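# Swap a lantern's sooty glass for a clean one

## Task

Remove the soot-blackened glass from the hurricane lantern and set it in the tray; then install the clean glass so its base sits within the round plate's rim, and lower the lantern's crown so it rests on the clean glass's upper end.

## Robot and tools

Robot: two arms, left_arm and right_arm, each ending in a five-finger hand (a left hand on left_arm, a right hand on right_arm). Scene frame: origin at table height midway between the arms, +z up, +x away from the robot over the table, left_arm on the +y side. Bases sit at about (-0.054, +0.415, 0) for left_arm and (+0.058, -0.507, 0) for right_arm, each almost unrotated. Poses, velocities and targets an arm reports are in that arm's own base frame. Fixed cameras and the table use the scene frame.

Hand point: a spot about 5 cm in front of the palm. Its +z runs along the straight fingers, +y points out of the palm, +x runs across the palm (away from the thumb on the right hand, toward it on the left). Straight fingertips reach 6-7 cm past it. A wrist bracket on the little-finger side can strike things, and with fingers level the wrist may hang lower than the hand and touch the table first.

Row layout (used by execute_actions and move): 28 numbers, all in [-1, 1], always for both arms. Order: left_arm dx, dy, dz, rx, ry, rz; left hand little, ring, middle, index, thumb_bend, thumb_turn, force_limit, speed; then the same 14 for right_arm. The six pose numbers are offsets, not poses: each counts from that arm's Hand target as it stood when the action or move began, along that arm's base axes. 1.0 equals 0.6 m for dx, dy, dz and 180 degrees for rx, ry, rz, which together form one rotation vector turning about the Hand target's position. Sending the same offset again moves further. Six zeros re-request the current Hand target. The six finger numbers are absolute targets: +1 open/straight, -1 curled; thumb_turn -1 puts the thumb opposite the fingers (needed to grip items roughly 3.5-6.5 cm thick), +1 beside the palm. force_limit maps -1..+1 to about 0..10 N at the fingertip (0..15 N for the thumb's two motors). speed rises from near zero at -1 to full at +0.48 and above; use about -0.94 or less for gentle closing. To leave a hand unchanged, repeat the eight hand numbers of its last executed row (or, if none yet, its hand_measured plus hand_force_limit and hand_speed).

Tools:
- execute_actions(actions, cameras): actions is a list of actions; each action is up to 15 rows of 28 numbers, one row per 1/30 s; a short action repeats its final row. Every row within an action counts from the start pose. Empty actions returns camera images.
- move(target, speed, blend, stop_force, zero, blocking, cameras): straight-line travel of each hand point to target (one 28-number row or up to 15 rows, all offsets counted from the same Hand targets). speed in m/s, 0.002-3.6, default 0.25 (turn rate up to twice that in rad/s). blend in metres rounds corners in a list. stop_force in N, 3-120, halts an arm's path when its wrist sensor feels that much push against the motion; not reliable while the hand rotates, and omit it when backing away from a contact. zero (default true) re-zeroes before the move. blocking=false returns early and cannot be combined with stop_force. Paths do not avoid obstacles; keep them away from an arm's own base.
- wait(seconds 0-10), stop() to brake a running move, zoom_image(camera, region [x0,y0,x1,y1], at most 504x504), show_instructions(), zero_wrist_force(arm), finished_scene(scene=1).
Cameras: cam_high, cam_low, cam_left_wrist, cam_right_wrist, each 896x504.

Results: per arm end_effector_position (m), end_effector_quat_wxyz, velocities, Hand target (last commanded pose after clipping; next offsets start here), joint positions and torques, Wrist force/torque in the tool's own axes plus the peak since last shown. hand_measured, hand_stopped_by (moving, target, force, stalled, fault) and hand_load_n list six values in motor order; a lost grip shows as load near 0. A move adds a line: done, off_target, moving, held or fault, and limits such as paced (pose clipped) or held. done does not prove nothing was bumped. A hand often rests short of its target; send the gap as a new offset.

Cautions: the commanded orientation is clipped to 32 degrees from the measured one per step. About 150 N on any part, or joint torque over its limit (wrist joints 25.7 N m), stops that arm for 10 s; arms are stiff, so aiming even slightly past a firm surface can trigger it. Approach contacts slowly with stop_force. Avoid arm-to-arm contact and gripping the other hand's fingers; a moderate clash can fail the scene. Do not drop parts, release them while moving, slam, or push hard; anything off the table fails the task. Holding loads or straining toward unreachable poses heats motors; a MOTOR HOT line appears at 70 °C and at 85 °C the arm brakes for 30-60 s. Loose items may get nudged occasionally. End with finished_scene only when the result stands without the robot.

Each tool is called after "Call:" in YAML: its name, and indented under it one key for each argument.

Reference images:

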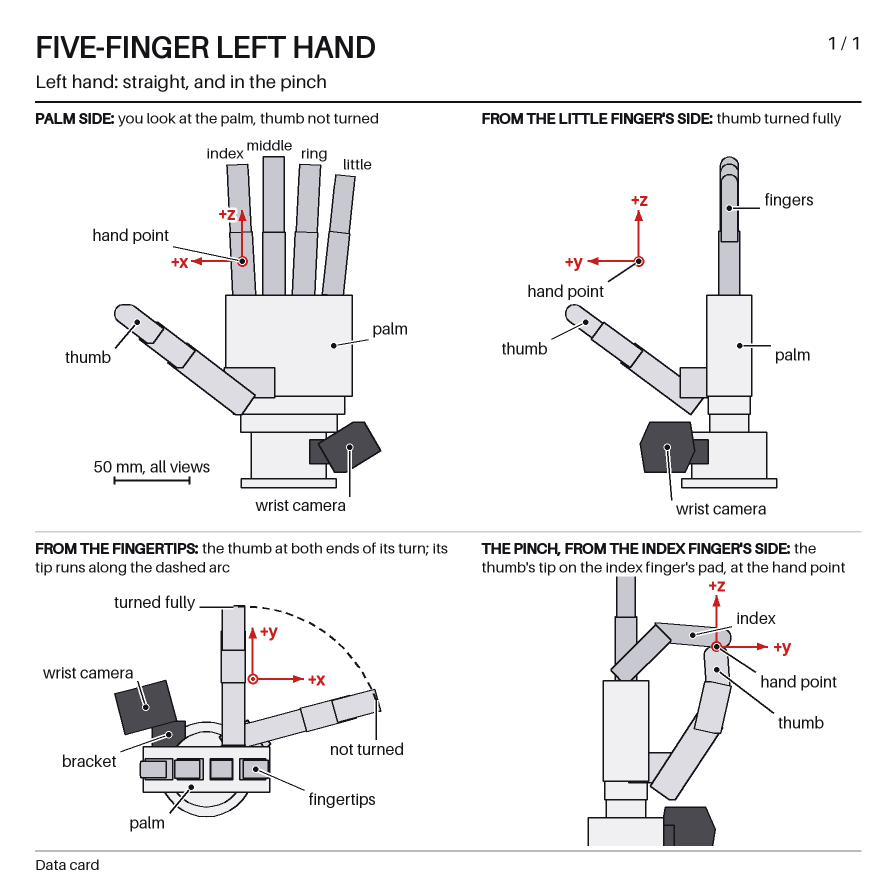

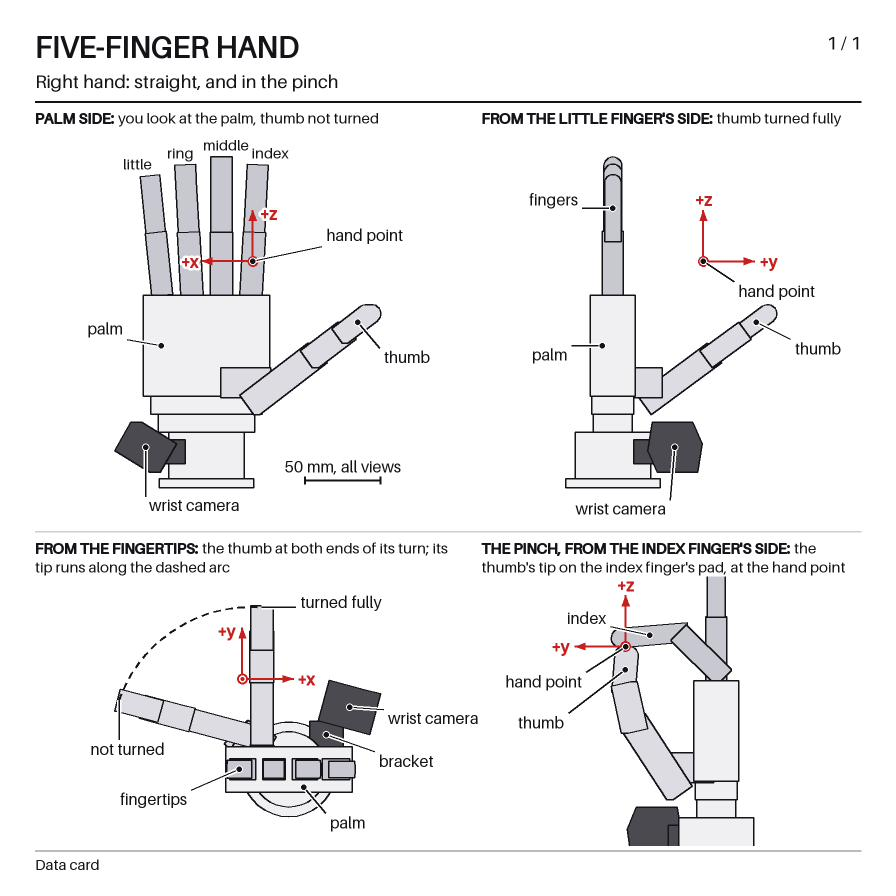

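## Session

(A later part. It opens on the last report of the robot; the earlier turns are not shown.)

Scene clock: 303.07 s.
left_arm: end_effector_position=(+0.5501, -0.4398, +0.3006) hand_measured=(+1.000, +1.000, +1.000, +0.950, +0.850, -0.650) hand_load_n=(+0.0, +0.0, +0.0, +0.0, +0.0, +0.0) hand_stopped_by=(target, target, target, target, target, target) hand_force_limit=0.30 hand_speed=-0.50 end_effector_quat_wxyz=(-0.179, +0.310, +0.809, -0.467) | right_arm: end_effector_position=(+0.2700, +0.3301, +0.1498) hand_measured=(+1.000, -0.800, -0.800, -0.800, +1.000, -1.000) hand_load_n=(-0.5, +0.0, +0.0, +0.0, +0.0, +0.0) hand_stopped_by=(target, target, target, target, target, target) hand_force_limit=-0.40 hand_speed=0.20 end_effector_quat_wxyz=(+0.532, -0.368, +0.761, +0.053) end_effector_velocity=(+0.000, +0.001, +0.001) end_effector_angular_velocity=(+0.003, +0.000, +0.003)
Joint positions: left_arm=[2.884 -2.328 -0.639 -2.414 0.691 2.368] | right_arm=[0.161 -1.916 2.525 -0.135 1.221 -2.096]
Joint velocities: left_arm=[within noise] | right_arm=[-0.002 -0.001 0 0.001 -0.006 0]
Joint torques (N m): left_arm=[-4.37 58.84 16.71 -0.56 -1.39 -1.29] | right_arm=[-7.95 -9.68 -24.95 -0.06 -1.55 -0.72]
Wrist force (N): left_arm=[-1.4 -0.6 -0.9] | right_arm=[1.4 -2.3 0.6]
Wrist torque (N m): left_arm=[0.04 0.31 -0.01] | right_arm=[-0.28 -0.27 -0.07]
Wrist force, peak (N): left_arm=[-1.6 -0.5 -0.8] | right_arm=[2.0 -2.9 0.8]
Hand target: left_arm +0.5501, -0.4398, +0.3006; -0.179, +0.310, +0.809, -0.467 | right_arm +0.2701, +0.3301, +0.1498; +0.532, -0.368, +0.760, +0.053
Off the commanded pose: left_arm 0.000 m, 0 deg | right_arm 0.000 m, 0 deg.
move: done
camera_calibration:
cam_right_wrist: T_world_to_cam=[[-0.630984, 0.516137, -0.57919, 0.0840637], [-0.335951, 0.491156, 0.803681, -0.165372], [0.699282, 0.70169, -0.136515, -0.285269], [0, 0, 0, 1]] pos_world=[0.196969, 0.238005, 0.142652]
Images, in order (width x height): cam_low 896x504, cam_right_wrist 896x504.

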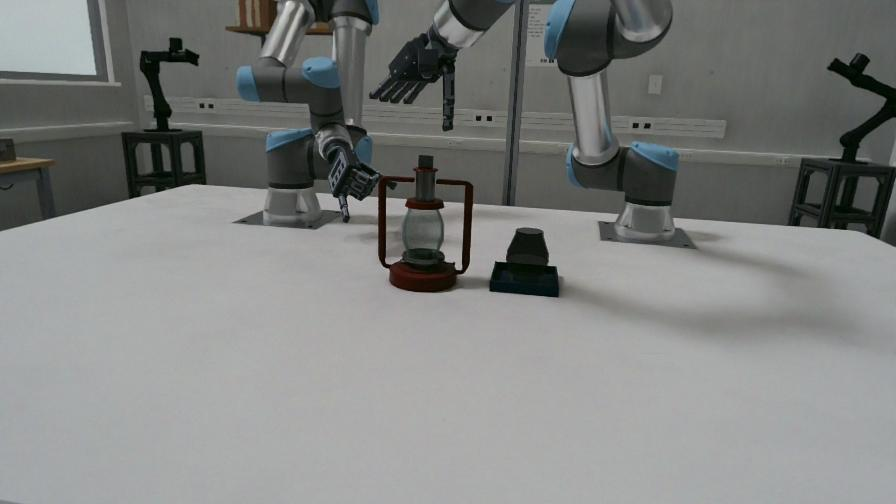

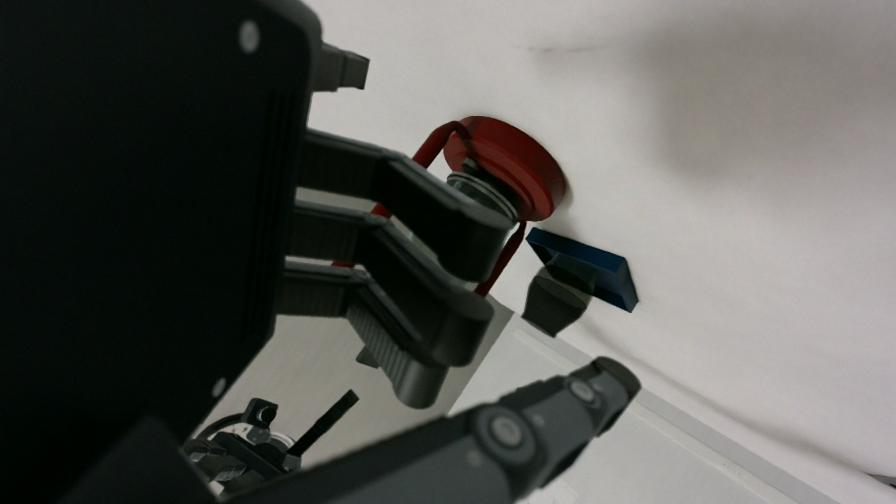

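Call:
execute_actions:
  actions:
    - [[0,0,0,0,0,0,1,1,1,0.95,0.85,-0.65,0.3,-0.5,0,0,0,0,0,0,1,1,1,1,1,-1,-0.2,0.4]]
    - [[0,0,0,0,0,0,1,1,1,0.95,0.85,-0.65,0.3,-0.5,0,0,0,0,0,0,1,1,1,1,1,-1,-0.2,0.4]]
  cameras: ["cam_right_wrist"]

Call:
zoom_image:
  camera: "cam_right_wrist"
  region: [440, 170, 530, 240]

Call:
zoom_image:
  camera: "cam_right_wrist"
  region: [310, 110, 580, 380]

Scene clock: 304.43 s.
left_arm: end_effector_position=(+0.5501, -0.4398, +0.3006) hand_measured=(+1.000, +1.000, +1.000, +0.950, +0.850, -0.650) hand_load_n=(+0.0, +0.0, +0.0, +0.0, +0.0, +0.0) hand_stopped_by=(target, target, target, target, target, target) hand_force_limit=0.30 hand_speed=-0.50 end_effector_quat_wxyz=(-0.179, +0.310, +0.809, -0.467) | right_arm: end_effector_position=(+0.2701, +0.3301, +0.1498) hand_measured=(+1.000, +1.000, +1.000, +1.000, +1.000, -1.000) hand_load_n=(+0.0, +0.0, +0.0, +0.0, +0.0, +0.0) hand_stopped_by=(target, target, target, target, target, target) hand_force_limit=-0.20 hand_speed=0.40 end_effector_quat_wxyz=(+0.532, -0.368, +0.760, +0.053)
Joint positions: left_arm=[2.884 -2.328 -0.639 -2.414 0.691 2.368] | right_arm=[0.161 -1.916 2.525 -0.135 1.221 -2.097]
Joint torques (N m): left_arm=[-4.69 58.56 17 -0.52 -1.38 -1.36] | right_arm=[-6.31 -10 -22.64 0.92 0.93 -2.92]
Wrist force (N): left_arm=[-1.3 -0.5 -0.8] | right_arm=[1.6 -2.1 0.6]
Wrist torque (N m): left_arm=[0.05 0.31 -0.01] | right_arm=[-0.26 -0.29 -0.03]
Wrist force, peak (N): left_arm=[-1.4 -0.8 -0.7] | right_arm=[1.9 -2.4 0.9]
Hand target: left_arm +0.5501, -0.4398, +0.3006; -0.179, +0.310, +0.809, -0.467 | right_arm +0.2701, +0.3301, +0.1498; +0.532, -0.368, +0.760, +0.053
Off the commanded pose: left_arm 0.000 m, 0 deg | right_arm 0.000 m, 0 deg.
camera_calibration:
cam_right_wrist: T_world_to_cam=[[-0.630978, 0.516039, -0.579285, 0.0841578], [-0.336065, 0.491188, 0.803614, -0.165428], [0.699233, 0.70174, -0.136506, -0.285259], [0, 0, 0, 1]] pos_world=[0.19697, 0.238005, 0.142752]
Images, in order (width x height): cam_right_wrist 896x504.

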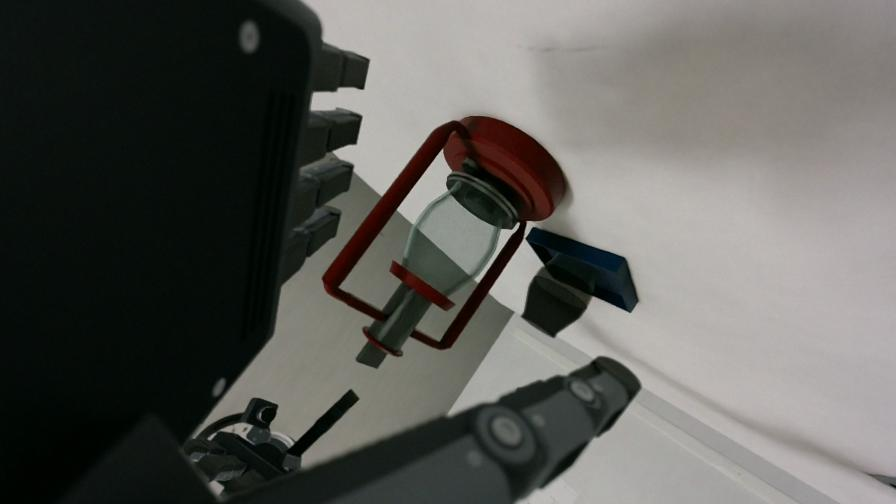

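Scaled by 5.600 from the camera's 896x504 image, which has a finer 1280x720 frame.

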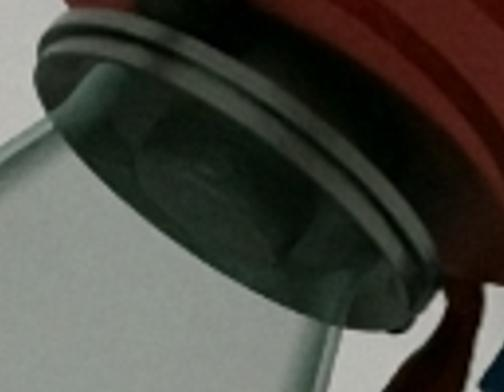

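Scaled by 1.867 from the camera's 896x504 image, which has a finer 1280x720 frame.

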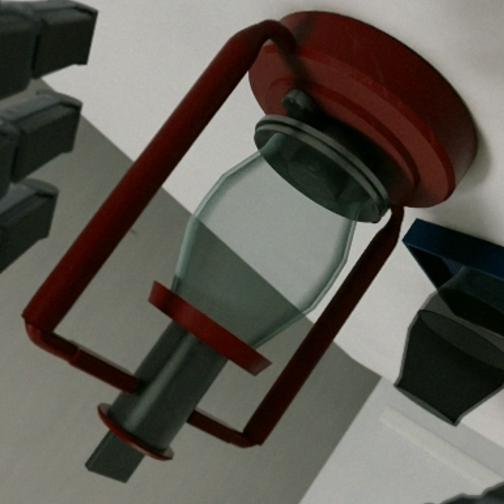

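Call:
execute_actions:
  actions:
    - [[0,0,0,0,0,0,1,1,1,0.95,0.85,-0.65,0.3,-0.5,0,0,0,0,0,0,1,-0.8,-0.8,-0.8,1,-1,-0.4,0.4]]
    - [[0,0,0,0,0,0,1,1,1,0.95,0.85,-0.65,0.3,-0.5,0,0,0,0,0,0,1,-0.8,-0.8,-0.8,1,-1,-0.4,0.4]]

Call:
move:
  target:
    - [0,0,0,0,0,0,1,1,1,0.95,0.85,-0.65,0.3,-0.5,-0.033,0.2,0.0,0,0,-0.205,1,-0.8,-0.8,-0.8,1,-1,-0.4,0.4]
    - [0,0,0,0,0,0,1,1,1,0.95,0.85,-0.65,0.3,-0.5,0.065,0.275,-0.01,0,0,-0.205,1,-0.8,-0.8,-0.8,1,-1,-0.4,0.4]
    - [0,0,0,0,0,0,1,1,1,0.95,0.85,-0.65,0.3,-0.5,0.1067,0.285,-0.028,0,0,-0.205,1,-0.8,-0.8,-0.8,1,-1,-0.4,0.4]
  speed: [0.15,0.15,0.05]
  blend: [0.02,0.01,0]
  cameras: ["cam_low","cam_right_wrist","cam_left_wrist"]

Call:
zoom_image:
  camera: "cam_low"
  region: [395, 180, 485, 270]

Scene clock: 307.17 s.
left_arm: end_effector_position=(+0.5501, -0.4398, +0.3006) hand_measured=(+1.000, +1.000, +1.000, +0.950, +0.850, -0.650) hand_load_n=(+0.0, +0.0, +0.0, +0.0, +0.0, +0.0) hand_stopped_by=(target, target, target, target, target, target) hand_force_limit=0.30 hand_speed=-0.50 end_effector_quat_wxyz=(-0.179, +0.310, +0.809, -0.467) | right_arm: end_effector_position=(+0.2701, +0.3301, +0.1498) hand_measured=(+1.000, -0.800, -0.800, -0.800, +1.000, -1.000) hand_load_n=(+0.0, +0.0, +0.0, +0.0, +0.0, +0.0) hand_stopped_by=(target, target, target, target, target, target) hand_force_limit=-0.40 hand_speed=0.40 end_effector_quat_wxyz=(+0.532, -0.368, +0.760, +0.053)
Joint positions: left_arm=[2.884 -2.328 -0.639 -2.414 0.691 2.368] | right_arm=[0.161 -1.916 2.525 -0.135 1.221 -2.097]
Joint torques (N m): left_arm=[-4.68 58.73 16.98 -0.58 -1.33 -1.26] | right_arm=[-2.12 -7.05 -15.08 0.56 -1.25 -2.69]
Wrist force (N): left_arm=[-1.1 -0.4 -0.8] | right_arm=[1.7 -2.4 0.7]
Wrist torque (N m): left_arm=[0.07 0.27 0.01] | right_arm=[-0.31 -0.33 -0.04]
Wrist force, peak (N): left_arm=[-1.4 -0.4 -0.9] | right_arm=[1.9 -2.3 0.7]
Hand target: left_arm +0.5501, -0.4398, +0.3006; -0.179, +0.310, +0.809, -0.467 | right_arm +0.2701, +0.3301, +0.1498; +0.532, -0.368, +0.760, +0.053
Off the commanded pose: left_arm 0.000 m, 0 deg | right_arm 0.000 m, 0 deg.

Scene clock: 310.70 s.
left_arm: end_effector_position=(+0.5501, -0.4398, +0.3006) hand_measured=(+1.000, +1.000, +1.000, +0.950, +0.850, -0.650) hand_load_n=(+0.0, +0.0, +0.0, +0.0, +0.0, +0.0) hand_stopped_by=(target, target, target, target, target, target) hand_force_limit=0.30 hand_speed=-0.50 end_effector_quat_wxyz=(-0.179, +0.310, +0.809, -0.467) | right_arm: end_effector_position=(+0.3341, +0.5011, +0.1330) hand_measured=(+1.000, -0.800, -0.800, -0.800, +1.000, -1.000) hand_load_n=(+0.5, +0.0, +0.0, +0.0, +0.0, +0.0) hand_stopped_by=(target, target, target, target, target, target) hand_force_limit=-0.40 hand_speed=0.40 end_effector_quat_wxyz=(+0.522, -0.109, +0.838, -0.118) end_effector_velocity=(-0.002, -0.001, +0.001) end_effector_angular_velocity=(+0.001, -0.001, -0.001)
Joint positions: left_arm=[2.884 -2.328 -0.639 -2.414 0.691 2.368] | right_arm=[1.067 -1.055 1.699 0.227 2.548 -1.146]
Joint velocities: left_arm=[within noise] | right_arm=[0.004 -0.001 0.002 0.004 0.004 0.007]
Joint torques (N m): left_arm=[-4.48 58.19 17 -0.55 -1.33 -1.21] | right_arm=[8.86 -46 -9.91 2.64 2.56 2.7]
Wrist force (N): left_arm=[-1.3 -0.5 -1.0] | right_arm=[1.4 -2.0 0.5]
Wrist torque (N m): left_arm=[0.05 0.30 0.00] | right_arm=[-0.23 -0.29 -0.07]
Wrist force, peak (N): left_arm=[-1.6 -0.4 -0.9] | right_arm=[1.8 -3.1 0.7]
Hand target: left_arm +0.5501, -0.4398, +0.3006; -0.179, +0.310, +0.809, -0.467 | right_arm +0.3341, +0.5011, +0.1330; +0.522, -0.109, +0.838, -0.118
Off the commanded pose: left_arm 0.000 m, 0 deg | right_arm 0.000 m, 0 deg.
move: done
camera_calibration:
cam_left_wrist: T_world_to_cam=[[-0.527522, -0.176416, 0.831022, -0.0378179], [-0.306793, 0.951748, 0.00729715, 0.594445], [-0.792211, -0.251102, -0.556191, 0.606018], [0, 0, 0, 1]] pos_world=[0.642516, -0.420261, 0.364152]
cam_right_wrist: T_world_to_cam=[[-0.19478, 0.791448, -0.579371, -0.257195], [0.0261313, 0.594662, 0.803551, -0.387178], [0.980499, 0.141376, -0.13651, -0.265575], [0, 0, 0, 1]] pos_world=[0.220417, 0.471343, 0.125853]
Images, in order (width x height): cam_low 896x504, cam_left_wrist 896x504, cam_right_wrist 896x504.

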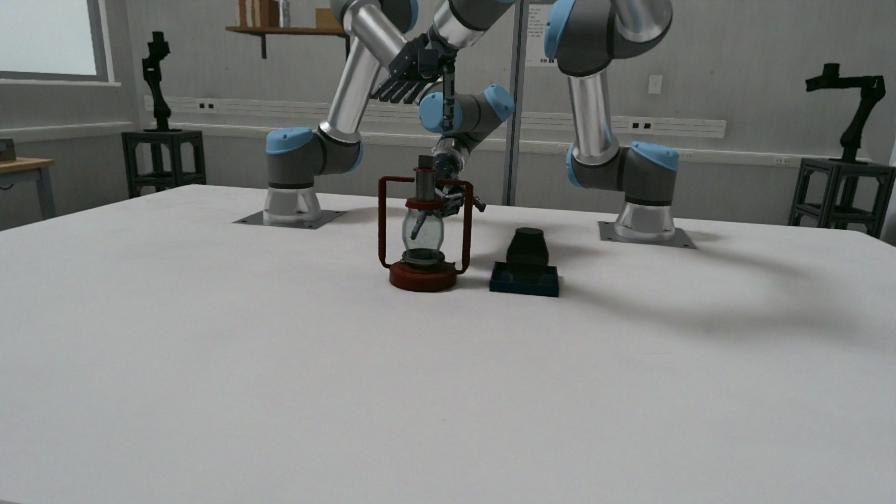

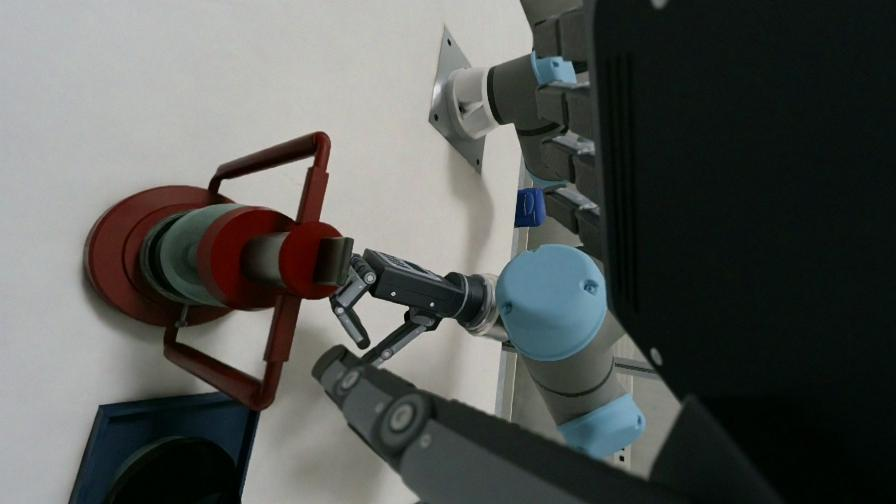

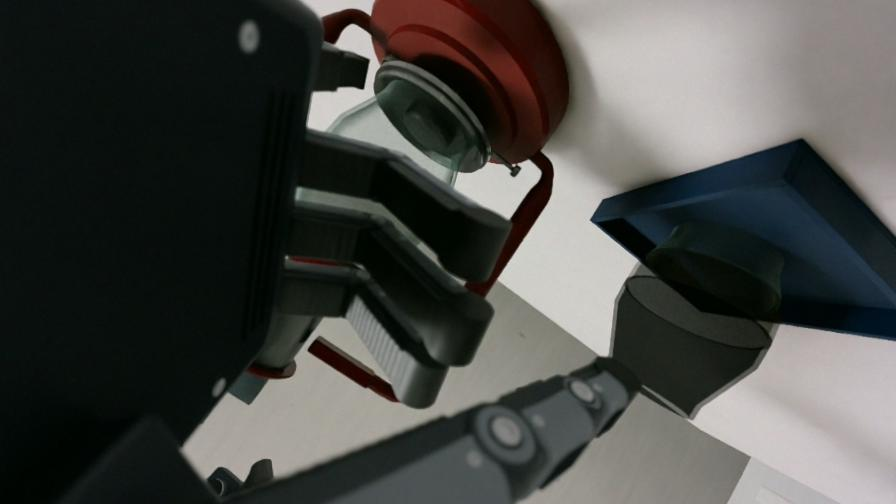

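Scaled by 5.600 from the camera's 896x504 image, which has a finer 1280x720 frame.

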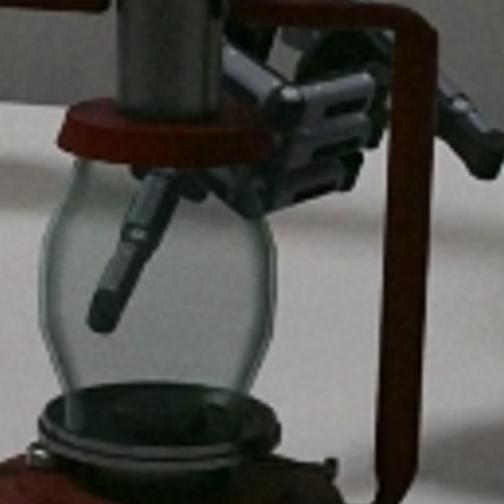

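Call:
move:
  target: [0,0,0,0,0,0,1,1,1,0.95,0.85,-0.65,0.3,-0.5,0.033,0.023,0,0,0,0,1,-0.8,-0.8,-0.8,1,-1,-0.4,0.4]
  speed: 0.01
  stop_force: 3
  cameras: ["cam_low","cam_left_wrist"]

Call:
zoom_image:
  camera: "cam_low"
  region: [395, 180, 485, 270]

Call:
zoom_image:
  camera: "cam_left_wrist"
  region: [125, 185, 235, 335]

Scene clock: 313.33 s.
left_arm: end_effector_position=(+0.5501, -0.4398, +0.3006) hand_measured=(+1.000, +1.000, +1.000, +0.950, +0.850, -0.650) hand_load_n=(+0.0, +0.0, +0.0, +0.0, +0.0, +0.0) hand_stopped_by=(target, target, target, target, target, target) hand_force_limit=0.30 hand_speed=-0.50 end_effector_quat_wxyz=(-0.179, +0.310, +0.809, -0.467) | right_arm: end_effector_position=(+0.3458, +0.5092, +0.1330) hand_measured=(+1.000, -0.800, -0.800, -0.800, +1.000, -1.000) hand_load_n=(+0.0, +0.0, +0.0, +0.0, +0.0, -0.5) hand_stopped_by=(target, target, target, target, target, target) hand_force_limit=-0.40 hand_speed=0.40 end_effector_quat_wxyz=(+0.522, -0.109, +0.838, -0.118)
Joint positions: left_arm=[2.884 -2.328 -0.639 -2.414 0.691 2.368] | right_arm=[1.053 -1.038 1.666 0.228 2.539 -1.164]
Joint torques (N m): left_arm=[-4.42 58.15 17.91 -0.55 -1.27 -1.23] | right_arm=[8.48 -47.29 -10.98 -0.49 2.4 2.74]
Wrist force (N): left_arm=[-1.2 -0.6 -0.7] | right_arm=[3.7 -2.8 -1.2]
Wrist torque (N m): left_arm=[0.04 0.29 0.00] | right_arm=[-0.13 -0.04 0.08]
Wrist force, peak (N): left_arm=[-1.5 -0.7 -0.9] | right_arm=[5.3 -4.7 -4.3]
Hand target: left_arm +0.5501, -0.4398, +0.3006; -0.179, +0.310, +0.809, -0.467 | right_arm +0.3458, +0.5092, +0.1330; +0.522, -0.109, +0.838, -0.118 (not the last commanded pose)
Off the commanded pose: left_arm 0.000 m, 0 deg | right_arm 0.010 m, 0 deg.
move: contact (right_arm)
camera_calibration:
cam_left_wrist: T_world_to_cam=[[-0.527522, -0.176416, 0.831022, -0.0378179], [-0.306793, 0.951748, 0.00729715, 0.594445], [-0.792211, -0.251102, -0.556191, 0.606018], [0, 0, 0, 1]] pos_world=[0.642516, -0.420261, 0.364152]
Images, in order (width x height): cam_low 896x504, cam_left_wrist 896x504.

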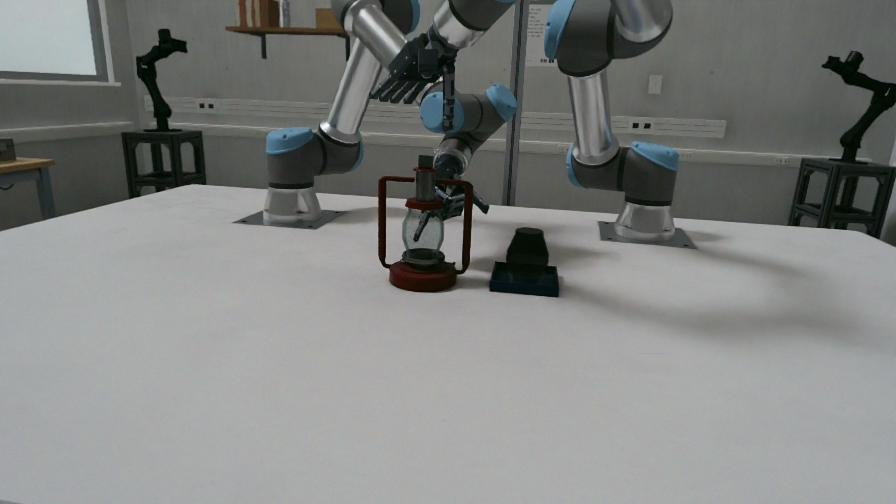

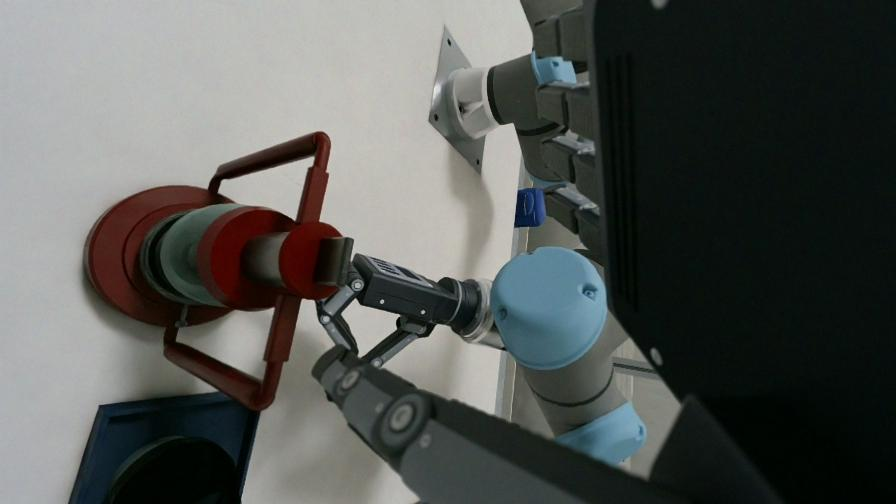

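Scaled by 5.600 from the camera's 896x504 image, which has a finer 1280x720 frame.

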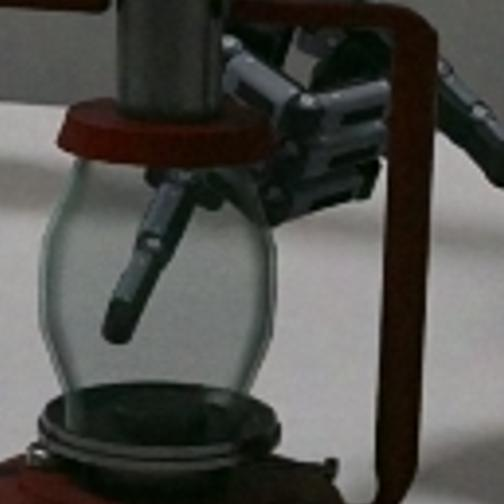

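Scaled by 3.360 from the camera's 896x504 image, which has a finer 1280x720 frame.

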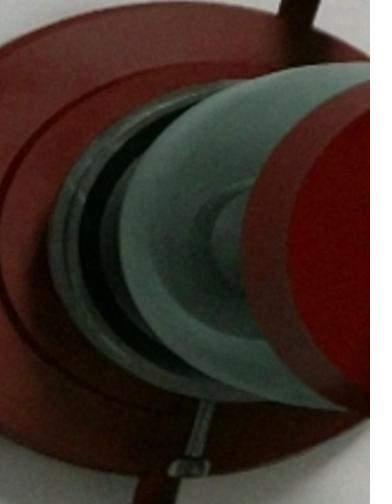

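Call:
move:
  target:
    - [0,0,0,0,0,0,1,1,1,0.95,0.85,-0.65,0.3,-0.5,-0.05,-0.02,0.01,0,0,0,1,-0.8,-0.8,-0.8,1,-1,-0.4,0.4]
    - [0,0,0,0,0,0,1,1,1,0.95,0.85,-0.65,0.3,-0.5,-0.2,-0.03,0.05,0,0,0,1,-0.8,-0.8,-0.8,1,-1,-0.4,0.4]
  speed: [0.05,0.15]
  blend: [0.01,0]
  cameras: ["all"]

Call:
zoom_image:
  camera: "cam_low"
  region: [370, 170, 570, 310]

Call:
zoom_image:
  camera: "cam_high"
  region: [380, 130, 540, 230]

Scene clock: 315.37 s.
left_arm: end_effector_position=(+0.5501, -0.4398, +0.3006) hand_measured=(+1.000, +1.000, +1.000, +0.950, +0.850, -0.650) hand_load_n=(+0.0, +0.0, +0.0, +0.0, +0.0, +0.0) hand_stopped_by=(target, target, target, target, target, target) hand_force_limit=0.30 hand_speed=-0.50 end_effector_quat_wxyz=(-0.179, +0.310, +0.809, -0.467) | right_arm: end_effector_position=(+0.2258, +0.4913, +0.1630) hand_measured=(+1.000, -0.800, -0.800, -0.800, +1.000, -1.000) hand_load_n=(+0.0, +0.0, +0.5, +0.0, +0.0, +0.0) hand_stopped_by=(target, target, target, target, target, target) hand_force_limit=-0.40 hand_speed=0.40 end_effector_quat_wxyz=(+0.522, -0.109, +0.838, -0.118)
Joint positions: left_arm=[2.884 -2.328 -0.639 -2.414 0.691 2.368] | right_arm=[1.288 -1.068 1.712 0.549 2.663 -0.773]
Joint torques (N m): left_arm=[-4.57 58.31 17.7 -0.57 -1.33 -1.24] | right_arm=[5.86 -44.29 -8.96 3.41 0.61 1.27]
Wrist force (N): left_arm=[-1.2 -0.6 -0.7] | right_arm=[1.4 -2.0 0.7]
Wrist torque (N m): left_arm=[0.04 0.28 0.01] | right_arm=[-0.27 -0.30 0.08]
Wrist force, peak (N): left_arm=[-1.5 -0.4 -1.0] | right_arm=[4.1 -2.8 -1.4]
Hand target: left_arm +0.5501, -0.4398, +0.3006; -0.179, +0.310, +0.809, -0.467 | right_arm +0.2258, +0.4912, +0.1630; +0.522, -0.109, +0.838, -0.118
Off the commanded pose: left_arm 0.000 m, 0 deg | right_arm 0.000 m, 0 deg.
move: done
camera_calibration:
cam_left_wrist: T_world_to_cam=[[-0.527522, -0.176416, 0.831022, -0.0378179], [-0.306793, 0.951748, 0.00729715, 0.594445], [-0.792211, -0.251102, -0.556191, 0.606018], [0, 0, 0, 1]] pos_world=[0.642516, -0.420261, 0.364152]
cam_right_wrist: T_world_to_cam=[[-0.19478, 0.791448, -0.579371, -0.253093], [0.0261313, 0.594662, 0.803551, -0.402565], [0.980499, 0.141376, -0.13651, -0.153794], [0, 0, 0, 1]] pos_world=[0.112017, 0.461443, 0.155853]

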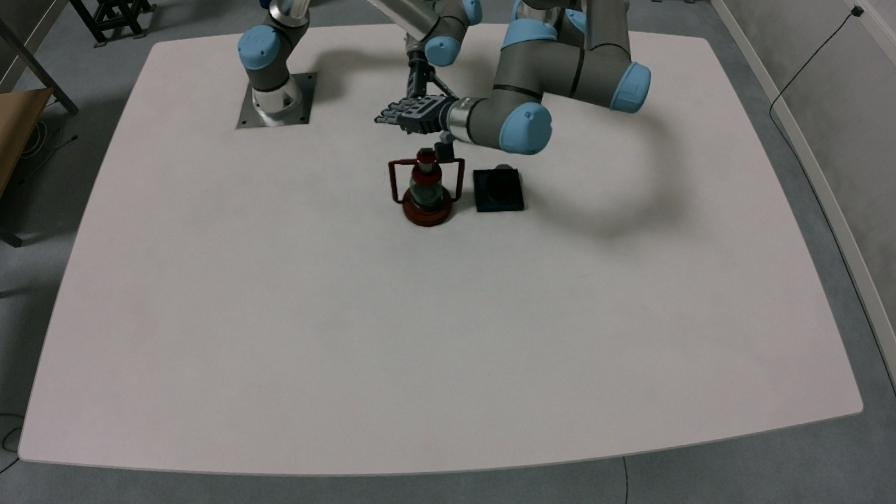

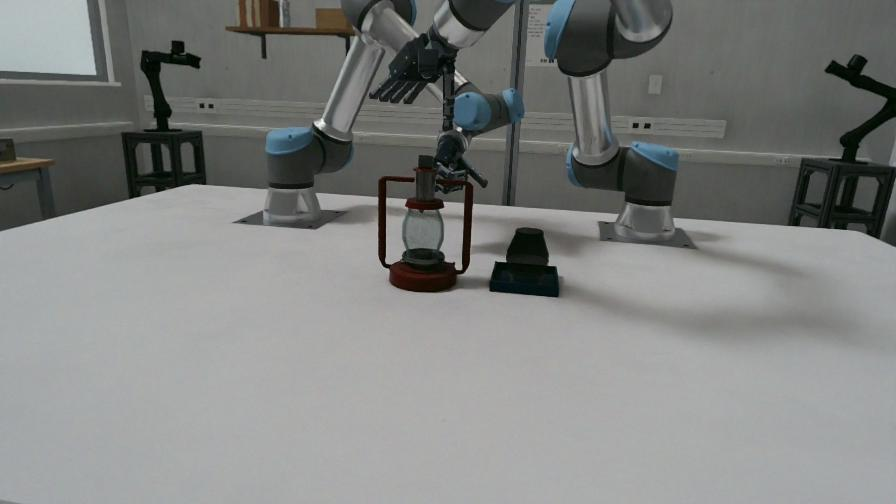

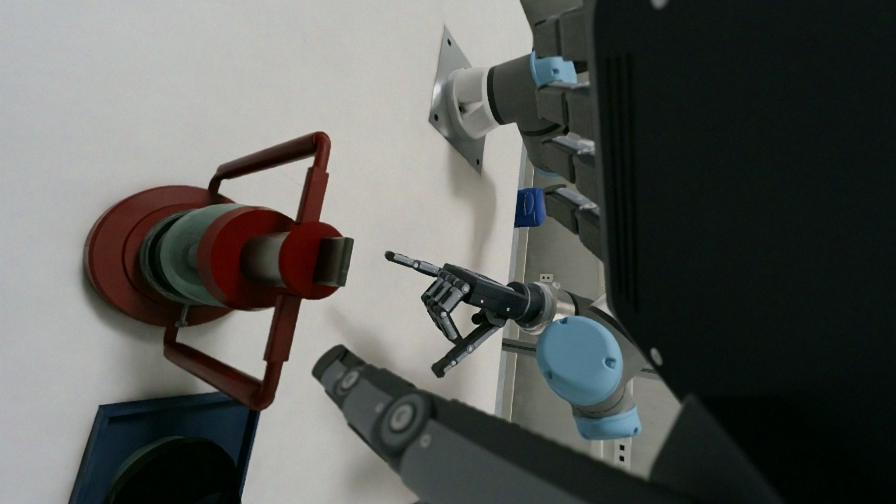

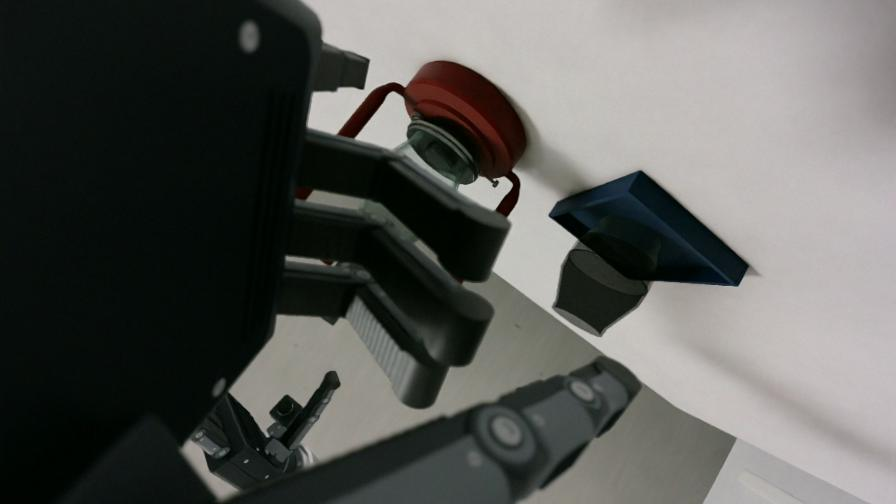

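Scaled by 2.520 from the camera's 896x504 image, which has a finer 1280x720 frame.

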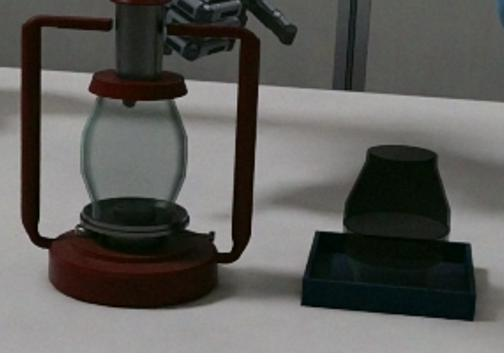

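Scaled by 3.150 from the camera's 896x504 image, which has a finer 1280x720 frame.

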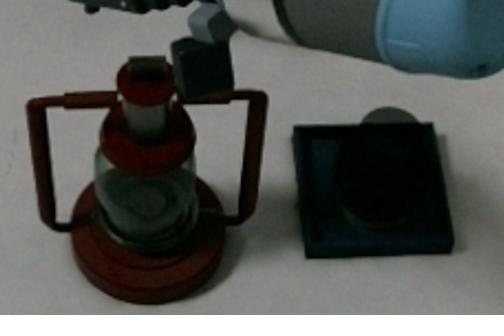

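Call:
finished_scene:

The scene is finished: the task was done.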